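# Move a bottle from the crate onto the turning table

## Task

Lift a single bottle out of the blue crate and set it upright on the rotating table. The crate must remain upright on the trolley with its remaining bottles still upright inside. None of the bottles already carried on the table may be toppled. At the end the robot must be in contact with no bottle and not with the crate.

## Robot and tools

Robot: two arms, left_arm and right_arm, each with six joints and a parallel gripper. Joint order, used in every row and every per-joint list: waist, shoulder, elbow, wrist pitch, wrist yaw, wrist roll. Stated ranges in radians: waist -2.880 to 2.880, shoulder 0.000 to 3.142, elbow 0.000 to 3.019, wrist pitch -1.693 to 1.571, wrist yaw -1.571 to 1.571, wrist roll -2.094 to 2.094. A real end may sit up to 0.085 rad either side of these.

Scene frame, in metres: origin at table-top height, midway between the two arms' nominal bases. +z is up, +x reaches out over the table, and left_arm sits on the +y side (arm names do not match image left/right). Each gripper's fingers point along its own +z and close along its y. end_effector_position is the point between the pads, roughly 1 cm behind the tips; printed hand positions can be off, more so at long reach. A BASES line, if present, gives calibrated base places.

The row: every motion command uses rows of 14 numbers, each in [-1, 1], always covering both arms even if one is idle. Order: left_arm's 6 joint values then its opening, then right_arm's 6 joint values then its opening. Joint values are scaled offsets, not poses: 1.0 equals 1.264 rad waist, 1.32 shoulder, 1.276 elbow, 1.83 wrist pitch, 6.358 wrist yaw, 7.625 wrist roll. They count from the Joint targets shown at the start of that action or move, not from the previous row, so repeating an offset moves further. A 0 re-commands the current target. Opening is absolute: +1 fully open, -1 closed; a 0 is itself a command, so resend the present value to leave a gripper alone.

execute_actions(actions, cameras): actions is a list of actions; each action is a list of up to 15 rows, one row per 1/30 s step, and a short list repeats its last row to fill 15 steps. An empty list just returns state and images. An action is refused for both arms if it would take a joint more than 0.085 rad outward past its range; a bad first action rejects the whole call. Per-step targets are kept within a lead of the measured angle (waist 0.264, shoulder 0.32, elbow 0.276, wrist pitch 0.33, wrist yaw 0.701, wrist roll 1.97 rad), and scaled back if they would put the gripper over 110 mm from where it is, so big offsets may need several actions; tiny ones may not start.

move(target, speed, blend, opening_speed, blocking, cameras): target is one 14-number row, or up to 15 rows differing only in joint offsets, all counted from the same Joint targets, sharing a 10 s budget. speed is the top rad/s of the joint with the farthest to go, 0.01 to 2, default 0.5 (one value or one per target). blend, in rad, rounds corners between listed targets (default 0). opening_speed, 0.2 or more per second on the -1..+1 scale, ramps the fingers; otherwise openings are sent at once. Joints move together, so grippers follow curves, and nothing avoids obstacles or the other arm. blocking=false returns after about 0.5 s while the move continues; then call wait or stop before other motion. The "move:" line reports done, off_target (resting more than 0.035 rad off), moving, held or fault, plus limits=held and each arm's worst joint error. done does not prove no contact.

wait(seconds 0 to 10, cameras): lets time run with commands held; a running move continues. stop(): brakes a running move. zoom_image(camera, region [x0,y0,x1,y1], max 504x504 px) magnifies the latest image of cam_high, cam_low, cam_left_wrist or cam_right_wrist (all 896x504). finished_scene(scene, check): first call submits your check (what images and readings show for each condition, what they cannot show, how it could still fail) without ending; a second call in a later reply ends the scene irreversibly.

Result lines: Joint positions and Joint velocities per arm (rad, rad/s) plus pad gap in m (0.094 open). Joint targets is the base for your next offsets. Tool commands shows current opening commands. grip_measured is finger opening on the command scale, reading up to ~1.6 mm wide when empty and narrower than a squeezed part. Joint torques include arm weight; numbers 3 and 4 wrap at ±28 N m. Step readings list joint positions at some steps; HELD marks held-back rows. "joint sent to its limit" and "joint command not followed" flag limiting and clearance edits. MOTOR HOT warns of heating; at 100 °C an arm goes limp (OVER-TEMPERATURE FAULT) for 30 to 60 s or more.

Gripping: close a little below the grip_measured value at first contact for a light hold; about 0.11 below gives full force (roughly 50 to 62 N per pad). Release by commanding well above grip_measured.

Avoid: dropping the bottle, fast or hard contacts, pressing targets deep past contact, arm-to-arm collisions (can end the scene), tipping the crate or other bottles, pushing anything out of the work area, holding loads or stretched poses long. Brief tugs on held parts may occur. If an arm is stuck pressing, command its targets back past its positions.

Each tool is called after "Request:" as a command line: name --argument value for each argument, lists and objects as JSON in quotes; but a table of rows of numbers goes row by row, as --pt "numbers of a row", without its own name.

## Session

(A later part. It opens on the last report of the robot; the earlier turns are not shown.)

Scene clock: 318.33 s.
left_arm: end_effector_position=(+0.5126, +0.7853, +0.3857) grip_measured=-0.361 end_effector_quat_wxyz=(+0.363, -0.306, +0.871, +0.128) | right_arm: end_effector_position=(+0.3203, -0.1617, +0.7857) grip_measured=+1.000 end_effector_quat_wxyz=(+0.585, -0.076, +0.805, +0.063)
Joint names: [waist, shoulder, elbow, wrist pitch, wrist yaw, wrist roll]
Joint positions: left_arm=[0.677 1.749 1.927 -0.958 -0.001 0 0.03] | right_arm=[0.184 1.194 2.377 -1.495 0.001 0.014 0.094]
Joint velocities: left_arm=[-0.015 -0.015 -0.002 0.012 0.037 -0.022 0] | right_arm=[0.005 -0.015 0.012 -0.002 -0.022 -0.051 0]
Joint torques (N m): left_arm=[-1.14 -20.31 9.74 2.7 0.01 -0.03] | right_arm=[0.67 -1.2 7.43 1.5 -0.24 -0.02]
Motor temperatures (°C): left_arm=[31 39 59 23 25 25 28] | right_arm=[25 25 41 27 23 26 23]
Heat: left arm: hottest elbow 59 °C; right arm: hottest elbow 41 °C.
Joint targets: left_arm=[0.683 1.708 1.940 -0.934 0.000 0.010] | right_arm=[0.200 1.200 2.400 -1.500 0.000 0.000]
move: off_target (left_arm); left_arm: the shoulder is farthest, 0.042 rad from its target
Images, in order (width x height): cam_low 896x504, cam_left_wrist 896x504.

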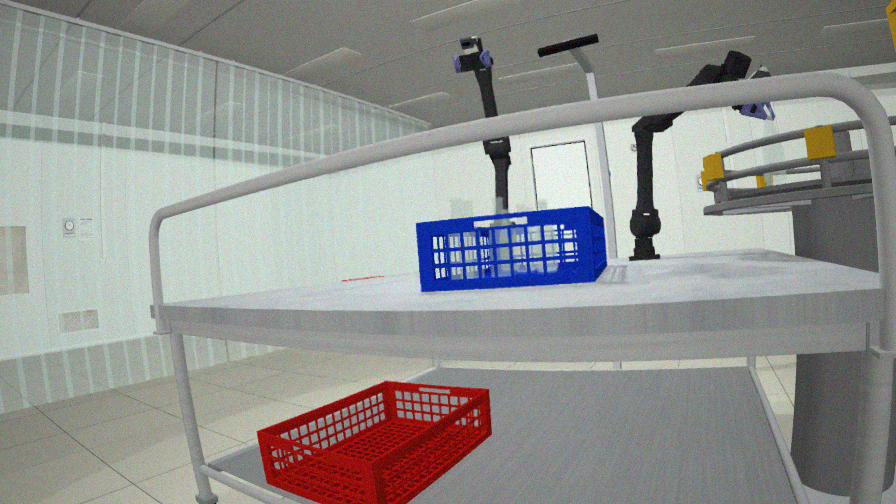

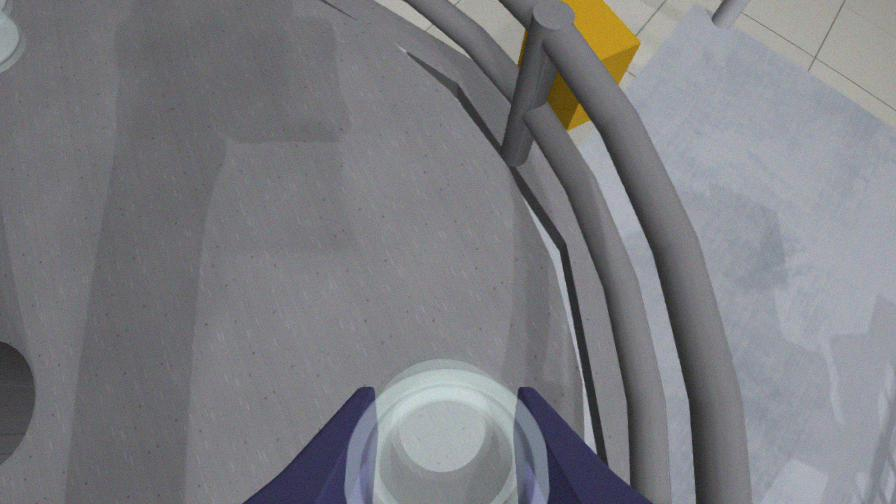

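Request:
move --target '[0, -0.0149, -0.0384, 0.0253, 0, 0, -0.65, 0, 0, 0, 0, 0, 0, 1]' --speed 0.1 --cameras '["cam_left_wrist", "cam_low"]'

Request:
zoom_image --camera "cam_low" --region '[735, 135, 825, 205]'

Request:
zoom_image --camera "cam_left_wrist" --region '[324, 324, 564, 504]'

Scene clock: 354.10 s.
left_arm: end_effector_position=(+0.5106, +0.7837, +0.3806) grip_measured=-0.361 end_effector_quat_wxyz=(+0.371, -0.304, +0.868, +0.131) | right_arm: end_effector_position=(+0.3203, -0.1617, +0.7857) grip_measured=+1.000 end_effector_quat_wxyz=(+0.585, -0.076, +0.805, +0.063)
Joint names: [waist, shoulder, elbow, wrist pitch, wrist yaw, wrist roll]
Joint positions: left_arm=[0.677 1.728 1.878 -0.912 -0.001 0 0.03] | right_arm=[0.184 1.194 2.377 -1.495 0.001 0.014 0.094]
Joint velocities: left_arm=[-0.015 0.005 0.002 0.012 -0.051 -0.037 -0.002] | right_arm=[0.005 -0.015 0.012 -0.012 0.007 0.022 0]
Joint torques (N m): left_arm=[-1.73 -20.89 9.78 2.55 0 -0.04] | right_arm=[0.67 -1.14 7.42 1.5 -0.23 -0.02]
Motor temperatures (°C): left_arm=[31 43 55 23 25 25 28] | right_arm=[25 25 41 27 23 26 23]
Heat: left arm: hottest elbow 55 °C; right arm: hottest elbow 41 °C.
Joint targets: left_arm=[0.683 1.688 1.891 -0.887 0.000 0.010] | right_arm=[0.200 1.200 2.400 -1.500 0.000 0.000]
move: off_target (left_arm); left_arm: the shoulder is farthest, 0.040 rad from its target
Images, in order (width x height): cam_low 896x504, cam_left_wrist 896x504.

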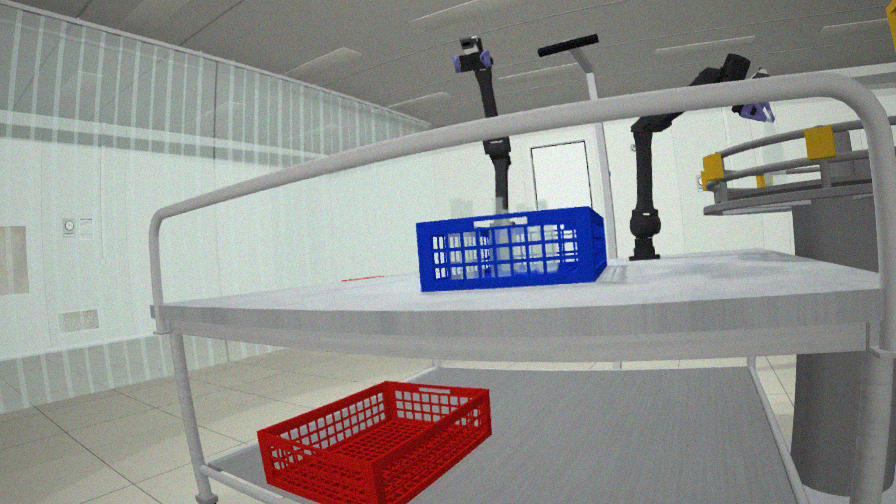

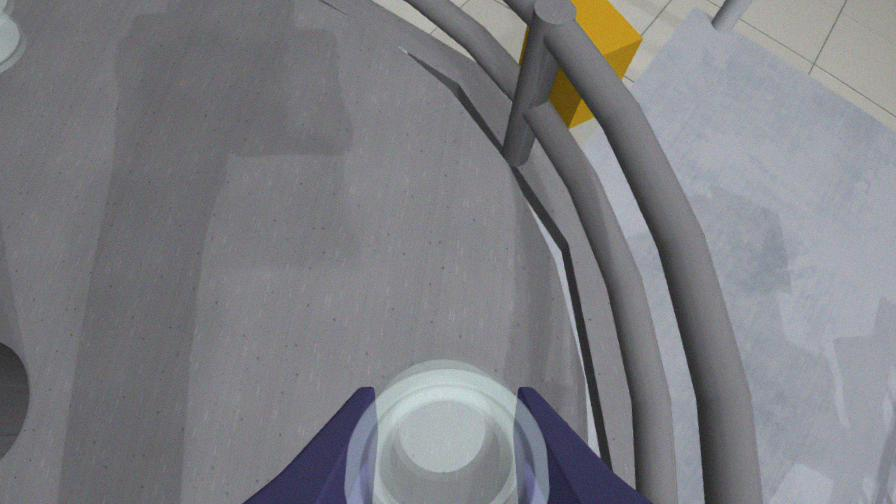

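Scaled by 5.600 from the camera's 896x504 image, which has a finer 1280x720 frame.

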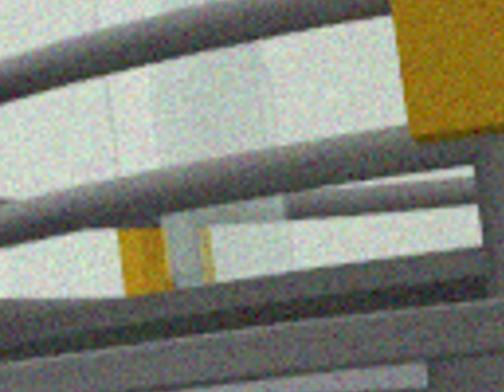

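Scaled by 2.100 from the camera's 896x504 image, which has a finer 1280x720 frame.

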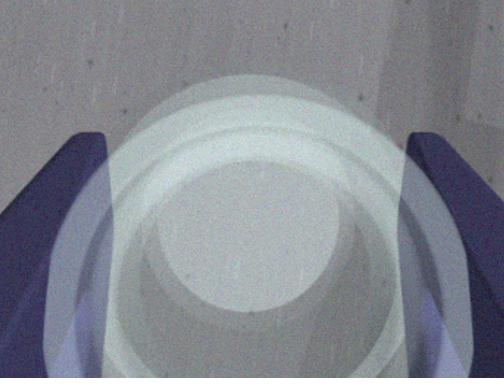

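Request:
zoom_image --camera "cam_low" --region '[755, 165, 800, 195]'

Scaled by 11.200 from the camera's 896x504 image, which has a finer 1280x720 frame.

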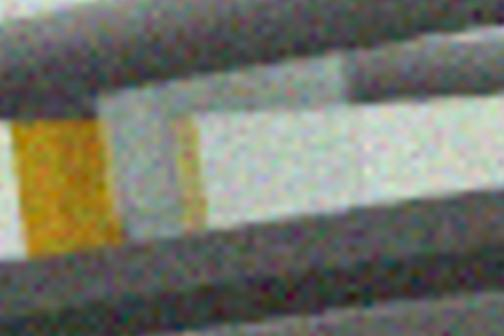

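Request:
move --target '[0, -0.00106, -0.0076, 0.00454, 0, 0, -0.65, 0, 0, 0, 0, 0, 0, 1]' --speed 0.1 --cameras '["cam_left_wrist", "cam_low"]'

Request:
zoom_image --camera "cam_low" --region '[755, 165, 800, 195]'

Request:
zoom_image --camera "cam_left_wrist" --region '[324, 324, 564, 504]'

Scene clock: 372.50 s.
left_arm: end_effector_position=(+0.5106, +0.7837, +0.3795) grip_measured=-0.361 end_effector_quat_wxyz=(+0.372, -0.304, +0.867, +0.131) | right_arm: end_effector_position=(+0.3203, -0.1617, +0.7857) grip_measured=+1.000 end_effector_quat_wxyz=(+0.585, -0.076, +0.805, +0.063)
Joint names: [waist, shoulder, elbow, wrist pitch, wrist yaw, wrist roll]
Joint positions: left_arm=[0.677 1.726 1.869 -0.903 -0.001 0 0.03] | right_arm=[0.184 1.194 2.377 -1.495 0.001 0.014 0.094]
Joint velocities: left_arm=[0.015 0.005 -0.017 -0.007 -0.007 0.007 0] | right_arm=[-0.005 -0.005 -0.002 0.017 -0.007 -0.051 0]
Joint torques (N m): left_arm=[-1.67 -20.01 9.62 2.84 0.02 -0.04] | right_arm=[0.67 -1.2 7.42 1.5 -0.23 -0.02]
Motor temperatures (°C): left_arm=[31 42 56 23 25 25 29] | right_arm=[25 25 41 27 23 26 23]
Heat: left arm: hottest elbow 56 °C; right arm: hottest elbow 41 °C.
Joint targets: left_arm=[0.683 1.686 1.881 -0.879 0.000 0.010] | right_arm=[0.200 1.200 2.400 -1.500 0.000 0.000]
move: off_target (left_arm); left_arm: the shoulder is farthest, 0.039 rad from its target
Images, in order (width x height): cam_low 896x504, cam_left_wrist 896x504.

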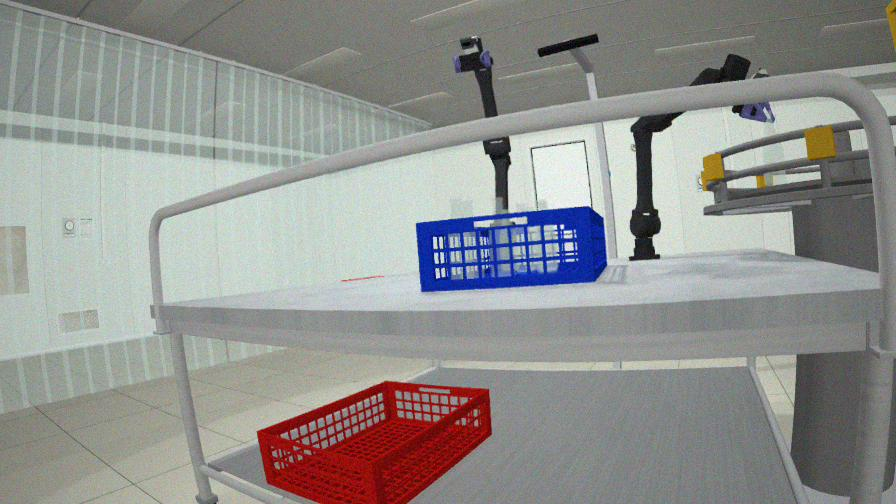

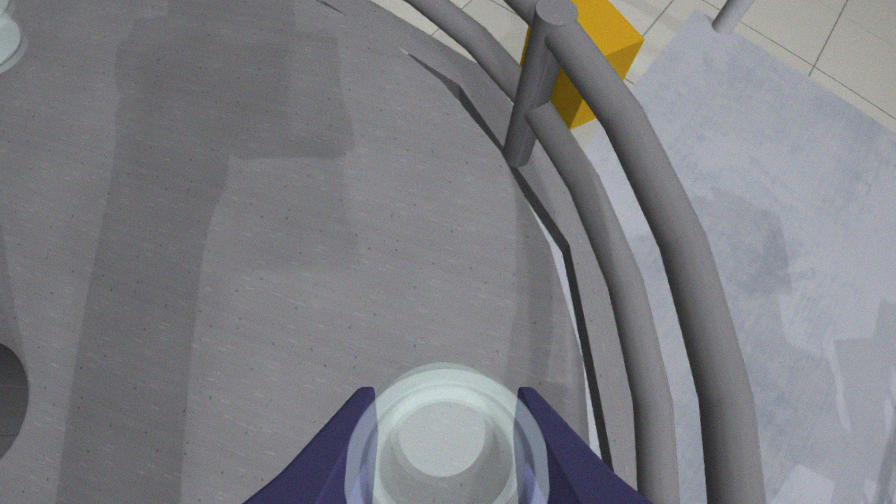

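Scaled by 11.200 from the camera's 896x504 image, which has a finer 1280x720 frame.

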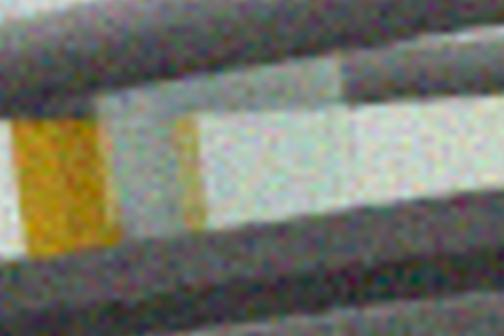

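Scaled by 2.100 from the camera's 896x504 image, which has a finer 1280x720 frame.

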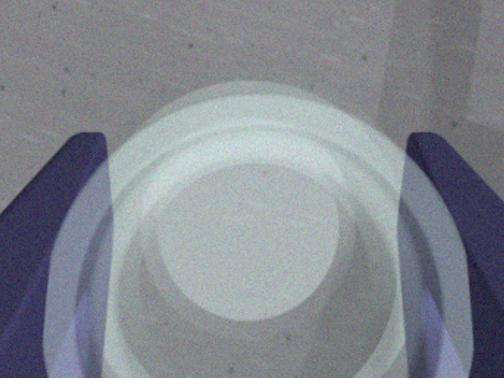

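Request:
wait --seconds 0.1 --cameras '["cam_left_wrist"]'

Request:
zoom_image --camera "cam_left_wrist" --region '[180, 180, 420, 380]'

Request:
wait --seconds 0.1 --cameras '["cam_left_wrist"]'

Request:
zoom_image --camera "cam_left_wrist" --region '[180, 180, 420, 380]'

Request:
zoom_image --camera "cam_left_wrist" --region '[324, 324, 564, 504]'

Scene clock: 410.00 s.
left_arm: end_effector_position=(+0.5106, +0.7837, +0.3795) grip_measured=-0.361 end_effector_quat_wxyz=(+0.372, -0.304, +0.867, +0.131) | right_arm: end_effector_position=(+0.3203, -0.1617, +0.7857) grip_measured=+1.000 end_effector_quat_wxyz=(+0.585, -0.076, +0.805, +0.063)
Joint names: [waist, shoulder, elbow, wrist pitch, wrist yaw, wrist roll]
Joint positions: left_arm=[0.677 1.726 1.869 -0.903 -0.001 0 0.03] | right_arm=[0.184 1.194 2.377 -1.495 0.001 0.014 0.094]
Joint velocities: left_arm=[-0.005 -0.015 -0.002 -0.012 -0.081 0.066 -0.001] | right_arm=[-0.005 -0.015 0.002 -0.022 -0.051 -0.095 0]
Joint torques (N m): left_arm=[-1.38 -20.31 9.63 2.59 0.04 -0.04] | right_arm=[0.67 -1.14 7.43 1.5 -0.23 -0.02]
Motor temperatures (°C): left_arm=[31 39 56 23 25 25 29] | right_arm=[25 25 41 27 23 26 23]
Heat: left arm: hottest elbow 56 °C; right arm: hottest elbow 41 °C.
Joint targets: left_arm=[0.683 1.686 1.881 -0.879 0.000 0.010] | right_arm=[0.200 1.200 2.400 -1.500 0.000 0.000]
Tool commands: left_gripper/opening=-0.65 right_gripper/opening=+1.0
wait: 0.10 s; at rest from the start
Images, in order (width x height): cam_left_wrist 896x504.

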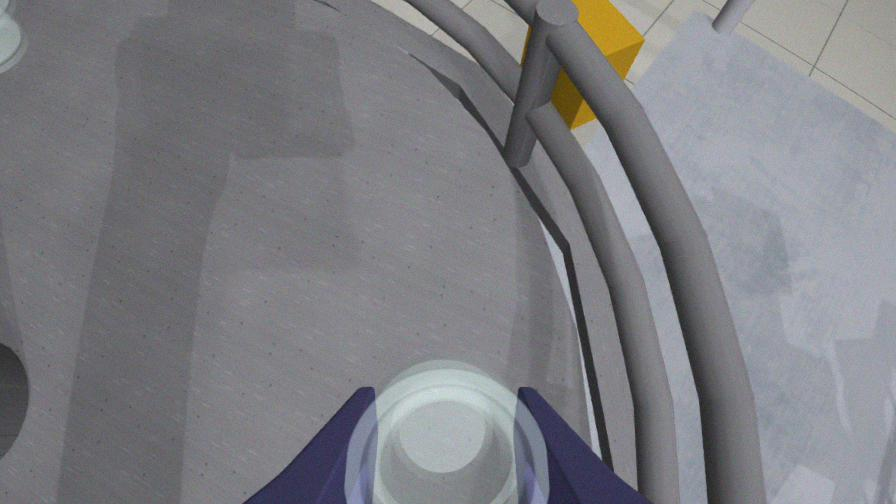

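Scaled by 2.100 from the camera's 896x504 image, which has a finer 1280x720 frame.

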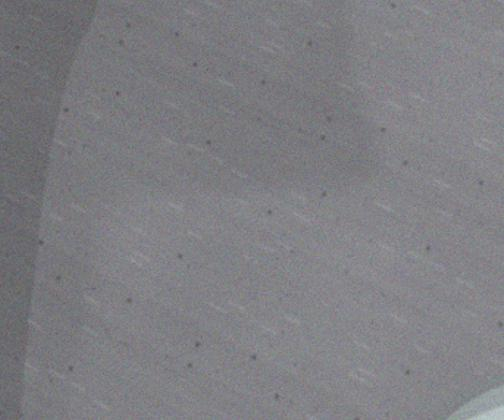

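Scene clock: 410.10 s.
left_arm: end_effector_position=(+0.5106, +0.7837, +0.3795) grip_measured=-0.361 end_effector_quat_wxyz=(+0.372, -0.304, +0.867, +0.131) | right_arm: end_effector_position=(+0.3203, -0.1617, +0.7857) grip_measured=+1.000 end_effector_quat_wxyz=(+0.585, -0.076, +0.805, +0.063)
Joint names: [waist, shoulder, elbow, wrist pitch, wrist yaw, wrist roll]
Joint positions: left_arm=[0.677 1.726 1.869 -0.903 -0.001 0 0.03] | right_arm=[0.184 1.194 2.377 -1.495 0.001 0.014 0.094]
Joint velocities: left_arm=[-0.005 -0.005 -0.002 -0.002 -0.022 0.051 0.001] | right_arm=[-0.005 -0.005 -0.012 0.012 -0.066 0.051 0]
Joint torques (N m): left_arm=[-1.08 -19.84 9.77 2.77 0.04 0.01] | right_arm=[0.73 -1.14 7.42 1.48 -0.24 -0.02]
Motor temperatures (°C): left_arm=[31 39 56 23 25 25 29] | right_arm=[25 25 41 27 23 26 23]
Heat: left arm: hottest elbow 56 °C; right arm: hottest elbow 41 °C.
Joint targets: left_arm=[0.683 1.686 1.881 -0.879 0.000 0.010] | right_arm=[0.200 1.200 2.400 -1.500 0.000 0.000]
Tool commands: left_gripper/opening=-0.65 right_gripper/opening=+1.0
wait: 0.10 s; no rest
Images, in order (width x height): cam_left_wrist 896x504.

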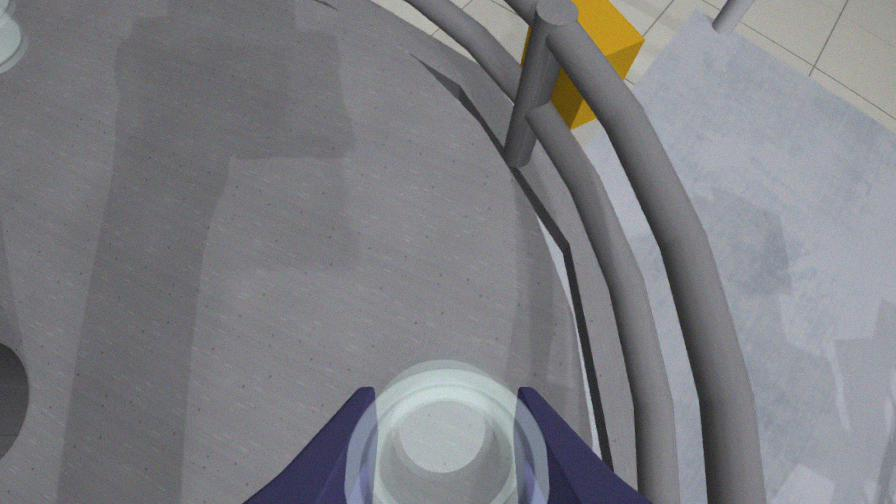

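Scaled by 2.100 from the camera's 896x504 image, which has a finer 1280x720 frame.

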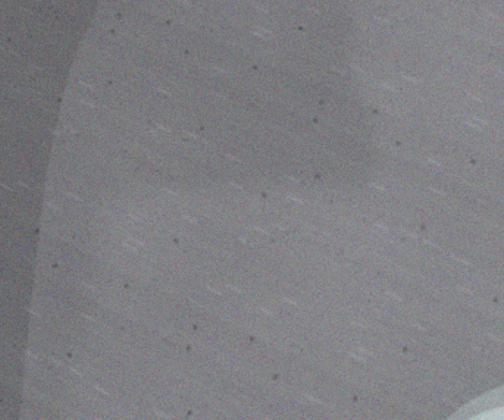

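Scaled by 2.100 from the camera's 896x504 image, which has a finer 1280x720 frame.

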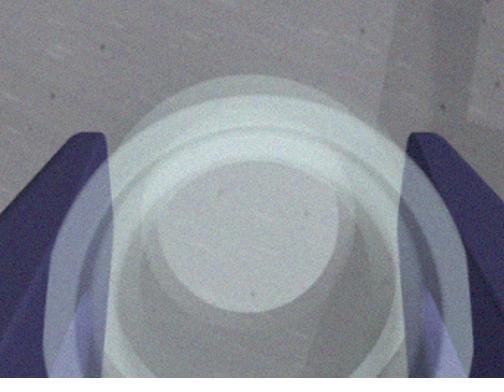

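Request:
move --target '[0, -0.00106, -0.0076, 0.00454, 0, 0, -0.65, 0, 0, 0, 0, 0, 0, 1]' --speed 0.1 --cameras '["cam_left_wrist", "cam_low"]'

Request:
zoom_image --camera "cam_low" --region '[755, 165, 800, 195]'

Request:
zoom_image --camera "cam_left_wrist" --region '[324, 324, 564, 504]'

Scene clock: 422.57 s.
left_arm: end_effector_position=(+0.5102, +0.7834, +0.3794) grip_measured=-0.361 end_effector_quat_wxyz=(+0.375, -0.304, +0.866, +0.132) | right_arm: end_effector_position=(+0.3203, -0.1617, +0.7857) grip_measured=+1.000 end_effector_quat_wxyz=(+0.585, -0.076, +0.805, +0.063)
Joint names: [waist, shoulder, elbow, wrist pitch, wrist yaw, wrist roll]
Joint positions: left_arm=[0.677 1.721 1.86 -0.892 -0.001 0 0.03] | right_arm=[0.184 1.194 2.377 -1.495 0.001 0.014 0.094]
Joint velocities: left_arm=[-0.005 -0.005 0.017 -0.012 0.007 0.007 0] | right_arm=[0.005 -0.005 0.012 0.017 -0.066 0.022 0]
Joint torques (N m): left_arm=[-1.03 -20.13 9.95 2.61 0.01 0] | right_arm=[0.67 -1.2 7.45 1.5 -0.23 -0.02]
Motor temperatures (°C): left_arm=[31 39 56 23 25 25 29] | right_arm=[25 25 41 27 23 26 23]
Heat: left arm: hottest elbow 56 °C; right arm: hottest elbow 41 °C.
Joint targets: left_arm=[0.683 1.685 1.871 -0.871 0.000 0.010] | right_arm=[0.200 1.200 2.400 -1.500 0.000 0.000]
move: off_target (left_arm); left_arm: the shoulder is farthest, 0.036 rad from its target
Images, in order (width x height): cam_low 896x504, cam_left_wrist 896x504.

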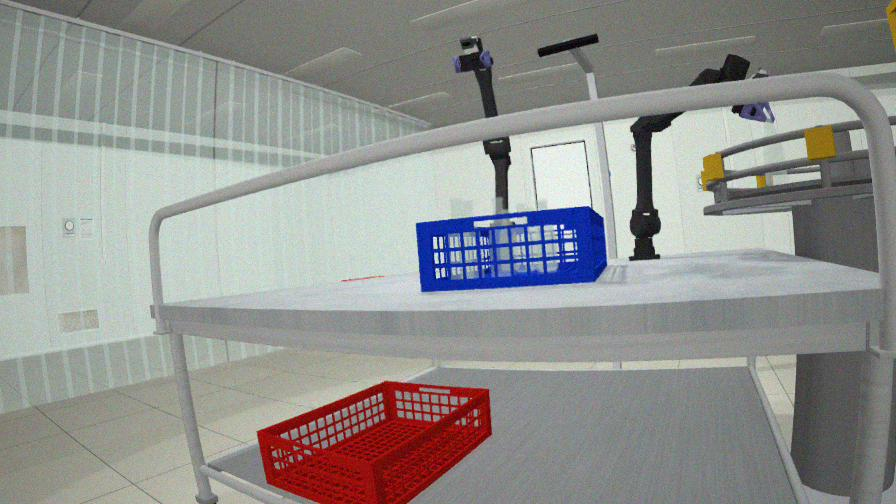

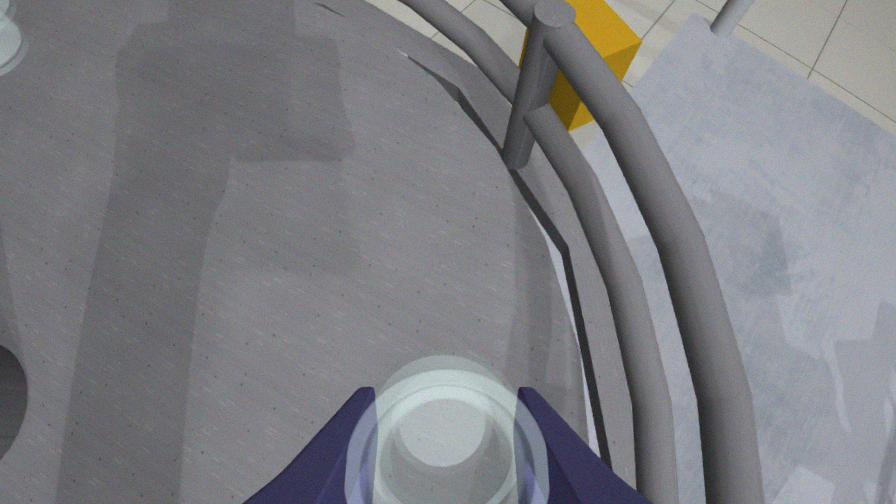

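Scaled by 11.200 from the camera's 896x504 image, which has a finer 1280x720 frame.

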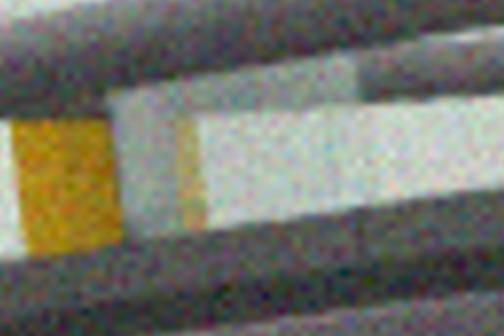

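Scaled by 2.100 from the camera's 896x504 image, which has a finer 1280x720 frame.

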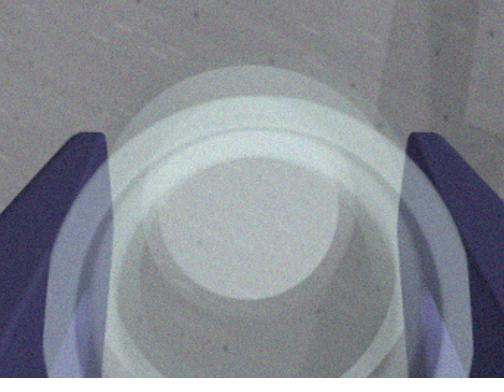

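Request:
wait --seconds 0 --cameras '["cam_left_wrist"]'

Request:
zoom_image --camera "cam_left_wrist" --region '[324, 324, 564, 504]'

Scene clock: 450.83 s.
left_arm: end_effector_position=(+0.5101, +0.7833, +0.3795) grip_measured=-0.361 end_effector_quat_wxyz=(+0.375, -0.304, +0.866, +0.132) | right_arm: end_effector_position=(+0.3203, -0.1617, +0.7857) grip_measured=+1.000 end_effector_quat_wxyz=(+0.585, -0.076, +0.805, +0.063)
Joint names: [waist, shoulder, elbow, wrist pitch, wrist yaw, wrist roll]
Joint positions: left_arm=[0.677 1.72 1.858 -0.89 -0.001 0 0.03] | right_arm=[0.184 1.194 2.377 -1.495 0.001 0.014 0.094]
Joint velocities: left_arm=[0.005 -0.005 -0.002 -0.012 0.022 0.051 -0.001] | right_arm=[0.005 -0.015 0.002 -0.002 -0.037 -0.037 0]
Joint torques (N m): left_arm=[-1.49 -19.37 9.81 2.37 0.02 -0.05] | right_arm=[0.67 -1.2 7.45 1.5 -0.24 -0.02]
Motor temperatures (°C): left_arm=[31 42 57 23 25 25 29] | right_arm=[25 25 41 27 23 26 23]
Heat: left arm: hottest elbow 57 °C; right arm: hottest elbow 41 °C.
Joint targets: left_arm=[0.683 1.685 1.871 -0.870 0.000 0.010] | right_arm=[0.200 1.200 2.400 -1.500 0.000 0.000]
Tool commands: left_gripper/opening=-0.65 right_gripper/opening=+1.0
Images, in order (width x height): cam_left_wrist 896x504.

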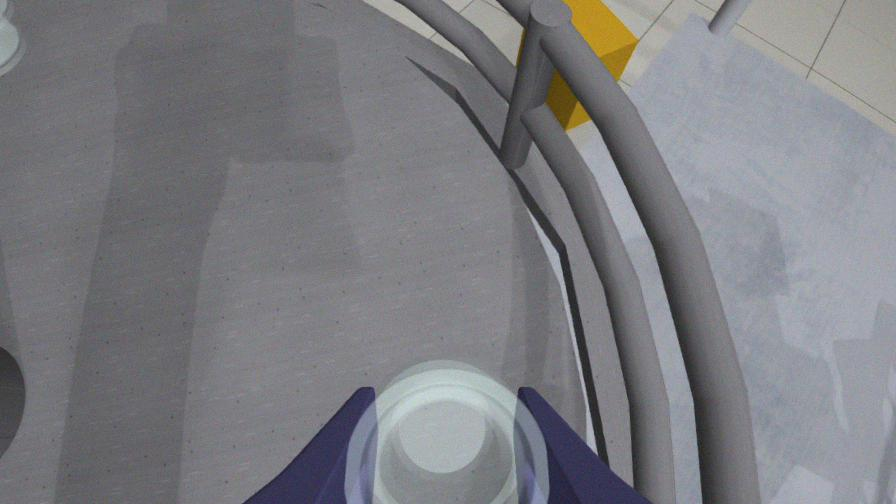

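Scaled by 2.100 from the camera's 896x504 image, which has a finer 1280x720 frame.

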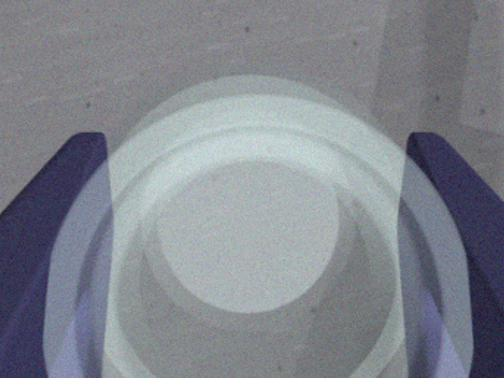

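Request:
execute_actions --actions '[[[0,0,-0.001,0,0,0,-0.65,0,0,0,0,0,0,1],[0,0,-0.0021,0,0,0,-0.65,0,0,0,0,0,0,1],[0,0,-0.0031,0,0,0,-0.65,0,0,0,0,0,0,1],[0,0,-0.0031,0,0,0,-0.65,0,0,0,0,0,0,1],[0,0,-0.0031,0,0,0,1,0,0,0,0,0,0,1]],[[0,0,0,0,0,0,1,0,0,0,0,0,0,1]],[[0,-0.006,0.002,-0.005,0,0,1,0,0,0,0,0,0,1],[0,-0.012,0.005,-0.010,0,0,1,0,0,0,0,0,0,1],[0,-0.018,0.007,-0.015,0,0,1,0,0,0,0,0,0,1],[0,-0.024,0.009,-0.020,0,0,1,0,0,0,0,0,0,1],[0,-0.030,0.012,-0.025,0,0,1,0,0,0,0,0,0,1],[0,-0.036,0.014,-0.030,0,0,1,0,0,0,0,0,0,1],[0,-0.042,0.016,-0.035,0,0,1,0,0,0,0,0,0,1],[0,-0.049,0.019,-0.040,0,0,1,0,0,0,0,0,0,1],[0,-0.055,0.021,-0.045,0,0,1,0,0,0,0,0,0,1],[0,-0.061,0.023,-0.050,0,0,1,0,0,0,0,0,0,1],[0,-0.067,0.026,-0.055,0,0,1,0,0,0,0,0,0,1],[0,-0.073,0.028,-0.060,0,0,1,0,0,0,0,0,0,1],[0,-0.079,0.030,-0.065,0,0,1,0,0,0,0,0,0,1],[0,-0.085,0.033,-0.070,0,0,1,0,0,0,0,0,0,1],[0,-0.091,0.035,-0.075,0,0,1,0,0,0,0,0,0,1]]]'

Scene clock: 485.13 s.
left_arm: end_effector_position=(+0.4593, +0.7427, +0.4689) grip_measured=+0.998 end_effector_quat_wxyz=(+0.401, -0.300, +0.854, +0.141) | right_arm: end_effector_position=(+0.3203, -0.1617, +0.7857) grip_measured=+1.000 end_effector_quat_wxyz=(+0.585, -0.076, +0.805, +0.063)
Joint names: [waist, shoulder, elbow, wrist pitch, wrist yaw, wrist roll]
Joint positions: left_arm=[0.677 1.558 1.867 -1.002 -0.001 0 0.094] | right_arm=[0.184 1.194 2.377 -1.495 0.001 0.014 0.094]
Joint velocities: left_arm=[-0.015 -0.005 0.017 0.007 -0.037 0.051 -0.001] | right_arm=[-0.005 0.015 -0.007 -0.037 0.037 0.007 0]
Joint torques (N m): left_arm=[-1.67 -13.63 11.89 1.48 0 -0.05] | right_arm=[0.62 -1.2 7.43 1.48 -0.23 -0.02]
Motor temperatures (°C): left_arm=[31 43 57 23 25 25 29] | right_arm=[25 25 41 27 23 26 23]
Heat: left arm: hottest elbow 57 °C; right arm: hottest elbow 41 °C.
Joint targets: left_arm=[0.683 1.565 1.912 -1.008 0.000 0.010] | right_arm=[0.200 1.200 2.400 -1.500 0.000 0.000]
Step readings (joint positions of left_arm | right_arm):
0: [0.677 1.720 1.858 -0.890 -0.001 0.000] | [0.184 1.194 2.377 -1.495 0.001 0.014]
1: [0.677 1.720 1.858 -0.890 -0.001 0.000] | [0.184 1.194 2.377 -1.495 0.001 0.014]
2: [0.677 1.720 1.858 -0.890 -0.001 0.000] | [0.184 1.194 2.377 -1.495 0.001 0.014]
4: [0.677 1.720 1.858 -0.890 -0.001 0.000] | [0.184 1.194 2.377 -1.495 0.001 0.014]
8: [0.677 1.717 1.858 -0.887 -0.001 0.000] | [0.184 1.194 2.377 -1.495 0.001 0.014]
15: [0.677 1.699 1.858 -0.885 -0.001 0.000] | [0.184 1.194 2.377 -1.495 0.001 0.014]
16: [0.677 1.697 1.858 -0.885 -0.001 0.000] | [0.184 1.194 2.377 -1.495 0.001 0.014]
17: [0.677 1.696 1.858 -0.885 -0.001 0.000] | [0.184 1.194 2.377 -1.495 0.001 0.014]
19: [0.677 1.696 1.858 -0.885 -0.001 0.000] | [0.184 1.194 2.377 -1.495 0.001 0.014]
23: [0.677 1.696 1.858 -0.885 -0.001 0.000] | [0.184 1.194 2.377 -1.495 0.001 0.014]
30: [0.677 1.696 1.858 -0.885 -0.001 0.000] | [0.184 1.194 2.377 -1.495 0.001 0.014]
31: [0.677 1.696 1.858 -0.885 -0.001 0.000] | [0.184 1.194 2.377 -1.495 0.001 0.014]
32: [0.677 1.696 1.858 -0.885 -0.001 0.000] | [0.184 1.194 2.377 -1.495 0.001 0.014]
34: [0.677 1.695 1.858 -0.885 -0.001 0.000] | [0.184 1.194 2.377 -1.495 0.001 0.014]
38: [0.677 1.686 1.858 -0.901 -0.001 0.000] | [0.184 1.194 2.377 -1.495 0.001 0.014]
45: [0.677 1.628 1.858 -0.961 -0.001 0.000] | [0.184 1.194 2.377 -1.495 0.001 0.014]

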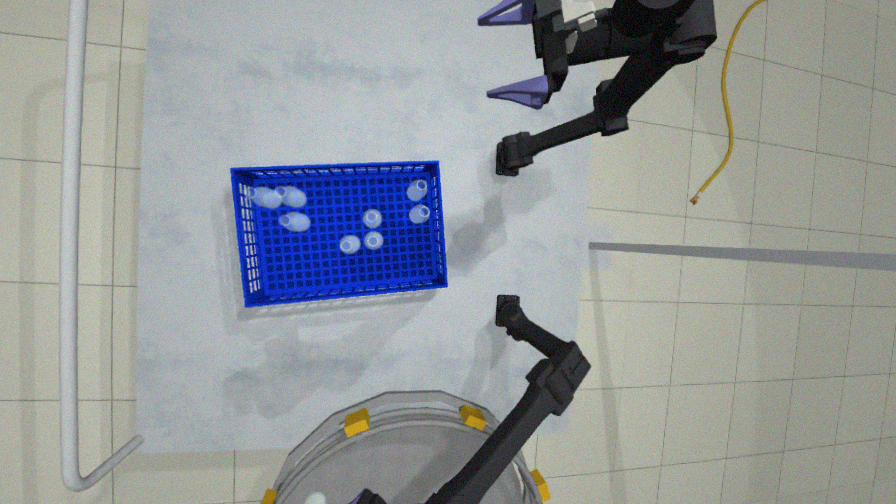

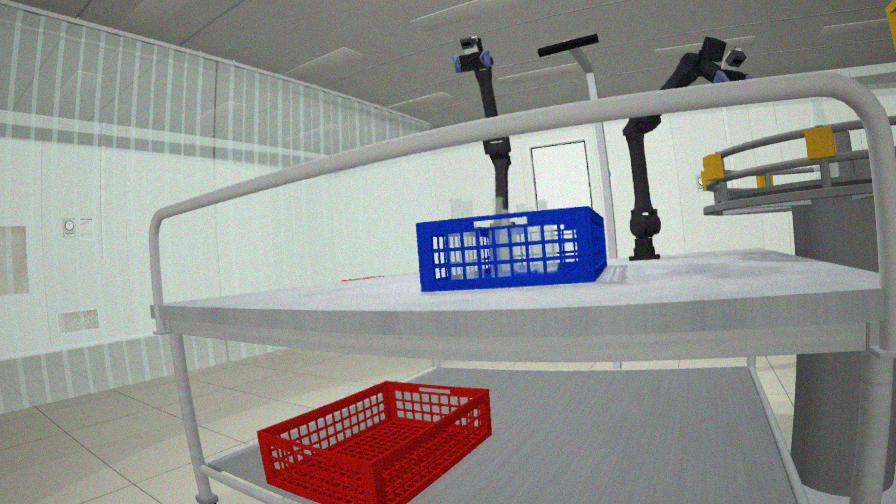

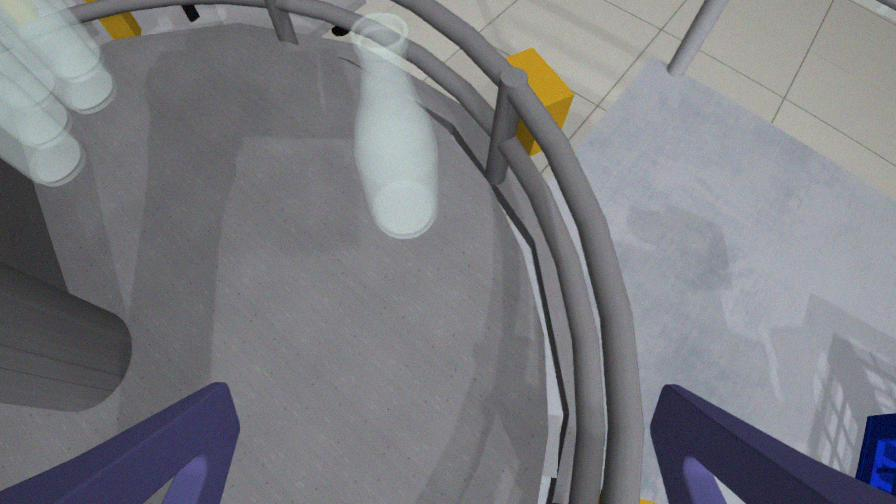

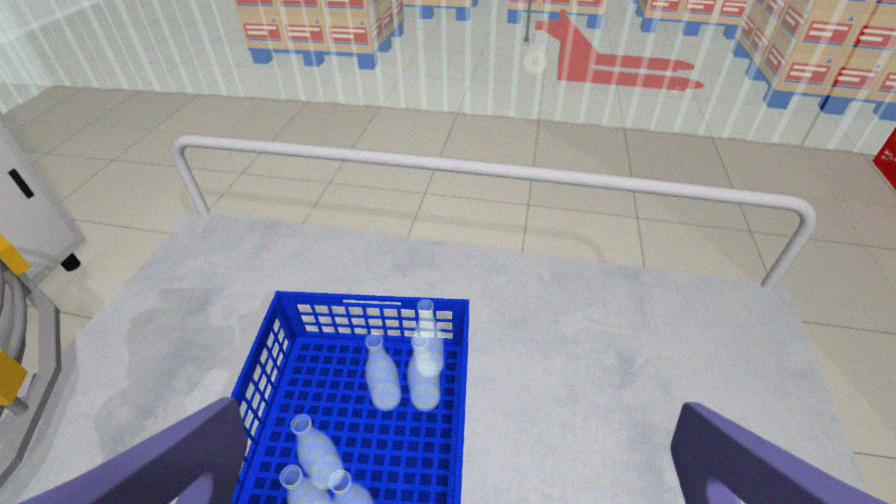

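Request:
move --pt "0.0127 -0.2932 -0.2382 0.0514 0 -0.0013 1 0 0 0 0 0 0 1" --pt "0.2002 -0.2932 -0.2382 0.1913 0 -0.0013 1 0 0 0 0 0 0 1" --speed 0.6 --blend 0.1

Scene clock: 492.60 s.
left_arm: end_effector_position=(+0.2722, +0.7646, +0.6076) grip_measured=+0.998 end_effector_quat_wxyz=(+0.551, -0.354, +0.703, +0.278) | right_arm: end_effector_position=(+0.3203, -0.1617, +0.7857) grip_measured=+1.000 end_effector_quat_wxyz=(+0.585, -0.076, +0.805, +0.063)
Joint names: [waist, shoulder, elbow, wrist pitch, wrist yaw, wrist roll]
Joint positions: left_arm=[0.936 1.173 1.606 -0.674 -0.002 0 0.094] | right_arm=[0.184 1.194 2.377 -1.495 0.001 0.014 0.094]
Joint velocities: left_arm=[0.005 -0.005 -0.012 0.017 -0.037 -0.007 0] | right_arm=[-0.005 0.005 -0.012 -0.002 -0.037 -0.007 0]
Joint torques (N m): left_arm=[-1.61 -8.41 8.77 2.59 0.05 -0.14] | right_arm=[0.67 -1.26 7.41 1.5 -0.23 -0.02]
Motor temperatures (°C): left_arm=[31 42 58 23 25 25 28] | right_arm=[25 25 41 27 23 26 23]
Heat: left arm: hottest elbow 58 °C; right arm: hottest elbow 41 °C.
Joint targets: left_arm=[0.936 1.178 1.608 -0.658 -0.001 0.000] | right_arm=[0.200 1.200 2.400 -1.500 0.000 0.000]
move: done

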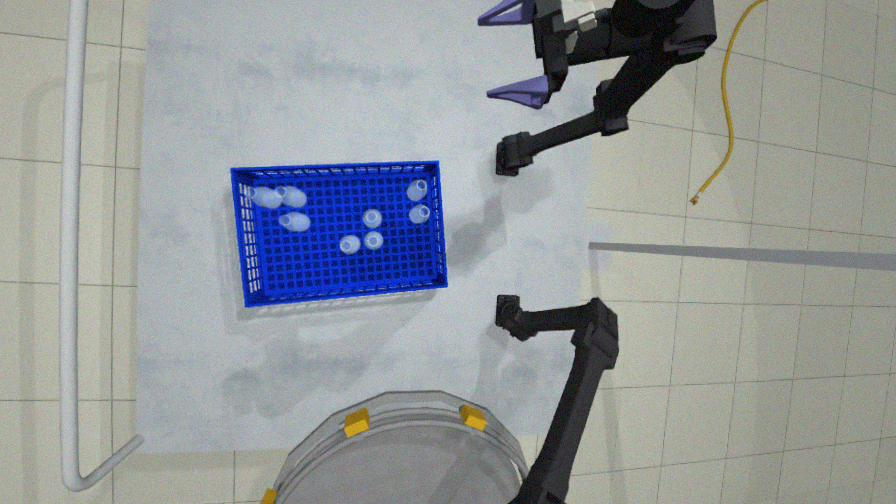

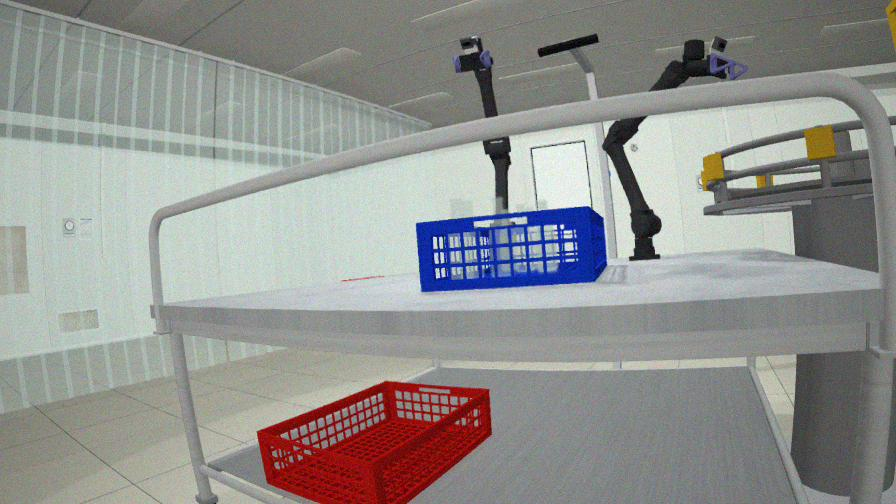

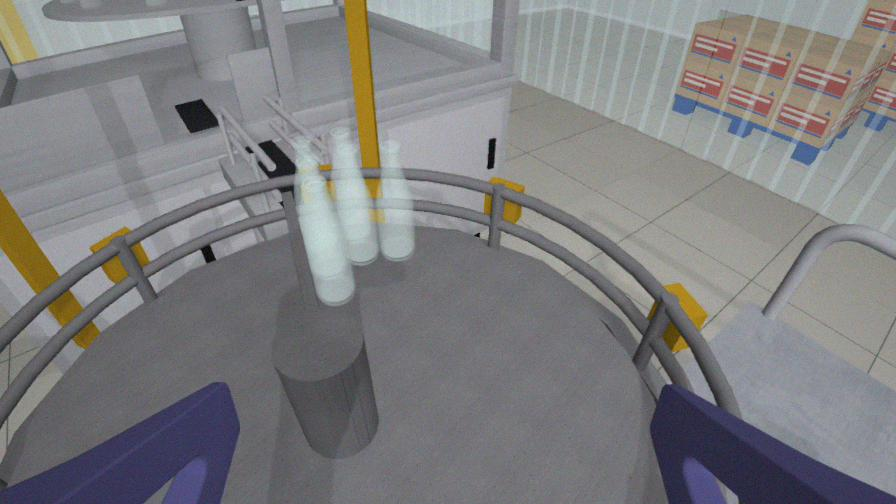

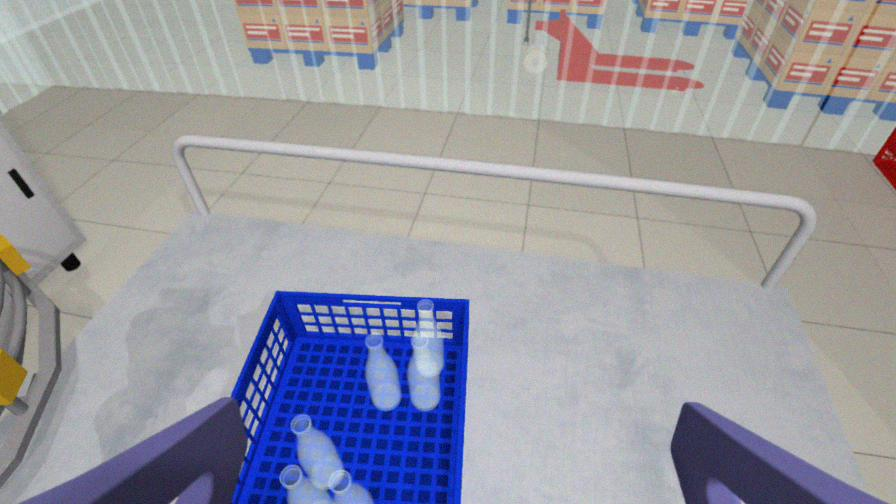

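Request:
zoom_image --camera "cam_left_wrist" --region '[240, 110, 480, 320]'

Request:
zoom_image --camera "cam_high" --region '[220, 150, 460, 320]'

Request:
zoom_image --camera "cam_right_wrist" --region '[220, 280, 480, 504]'

Request:
zoom_image --camera "cam_low" --region '[400, 180, 630, 310]'

Scaled by 2.100 from the camera's 896x504 image, which has a finer 1280x720 frame.

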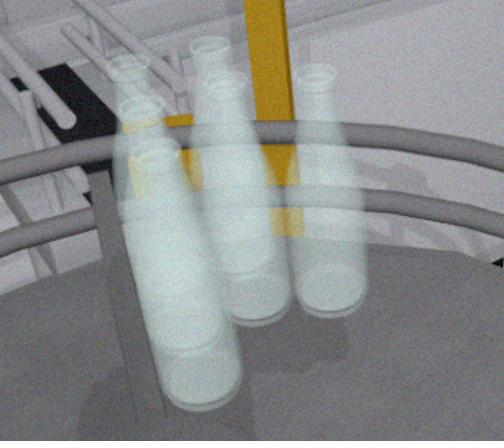

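Scaled by 2.100 from the camera's 896x504 image, which has a finer 1280x720 frame.

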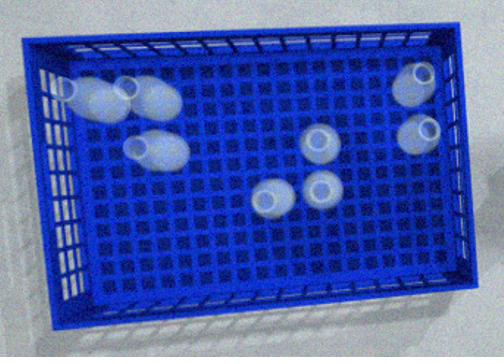

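Scaled by 1.938 from the camera's 896x504 image, which has a finer 1280x720 frame.

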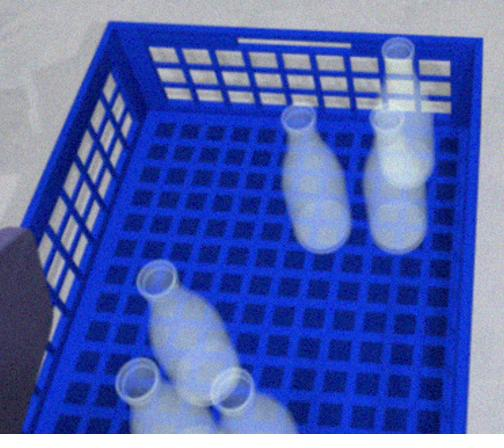

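Scaled by 2.191 from the camera's 896x504 image, which has a finer 1280x720 frame.

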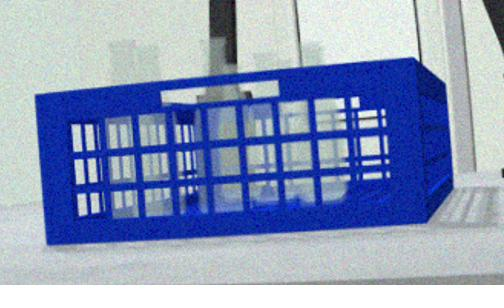

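Request:
finished_scene --scene 2 --check "Bottle on turning table: the left wrist picture shows six bottle mouths/bases at the queue on the disc, all upright and parallel; the moved bottle rode there from the release point after the fingers were fully open (grip +0.998). No bottle is lying on the disc or floor in any view. Crate: cam_high shows the blue crate flat on the trolley with 8 upright bottles (3 left, 3 middle, 2 right), cam_low shows the crate level with bottle necks above the rim. Arms: left gripper is at z 0.61 above the disc edge, bottles' tops are at about 0.44, so no contact; right arm folded high away from the crate. The pictures cannot show tiny leans or a later jostle in the queue as the disc keeps turning against it; overlapping bottles in the queue could hide a leaning one, so one more look at the queue is worthwhile."

This call ended nothing. Check each condition that your pictures could not show: look closer or test it, and mend what is not met. Then call finished_scene again.


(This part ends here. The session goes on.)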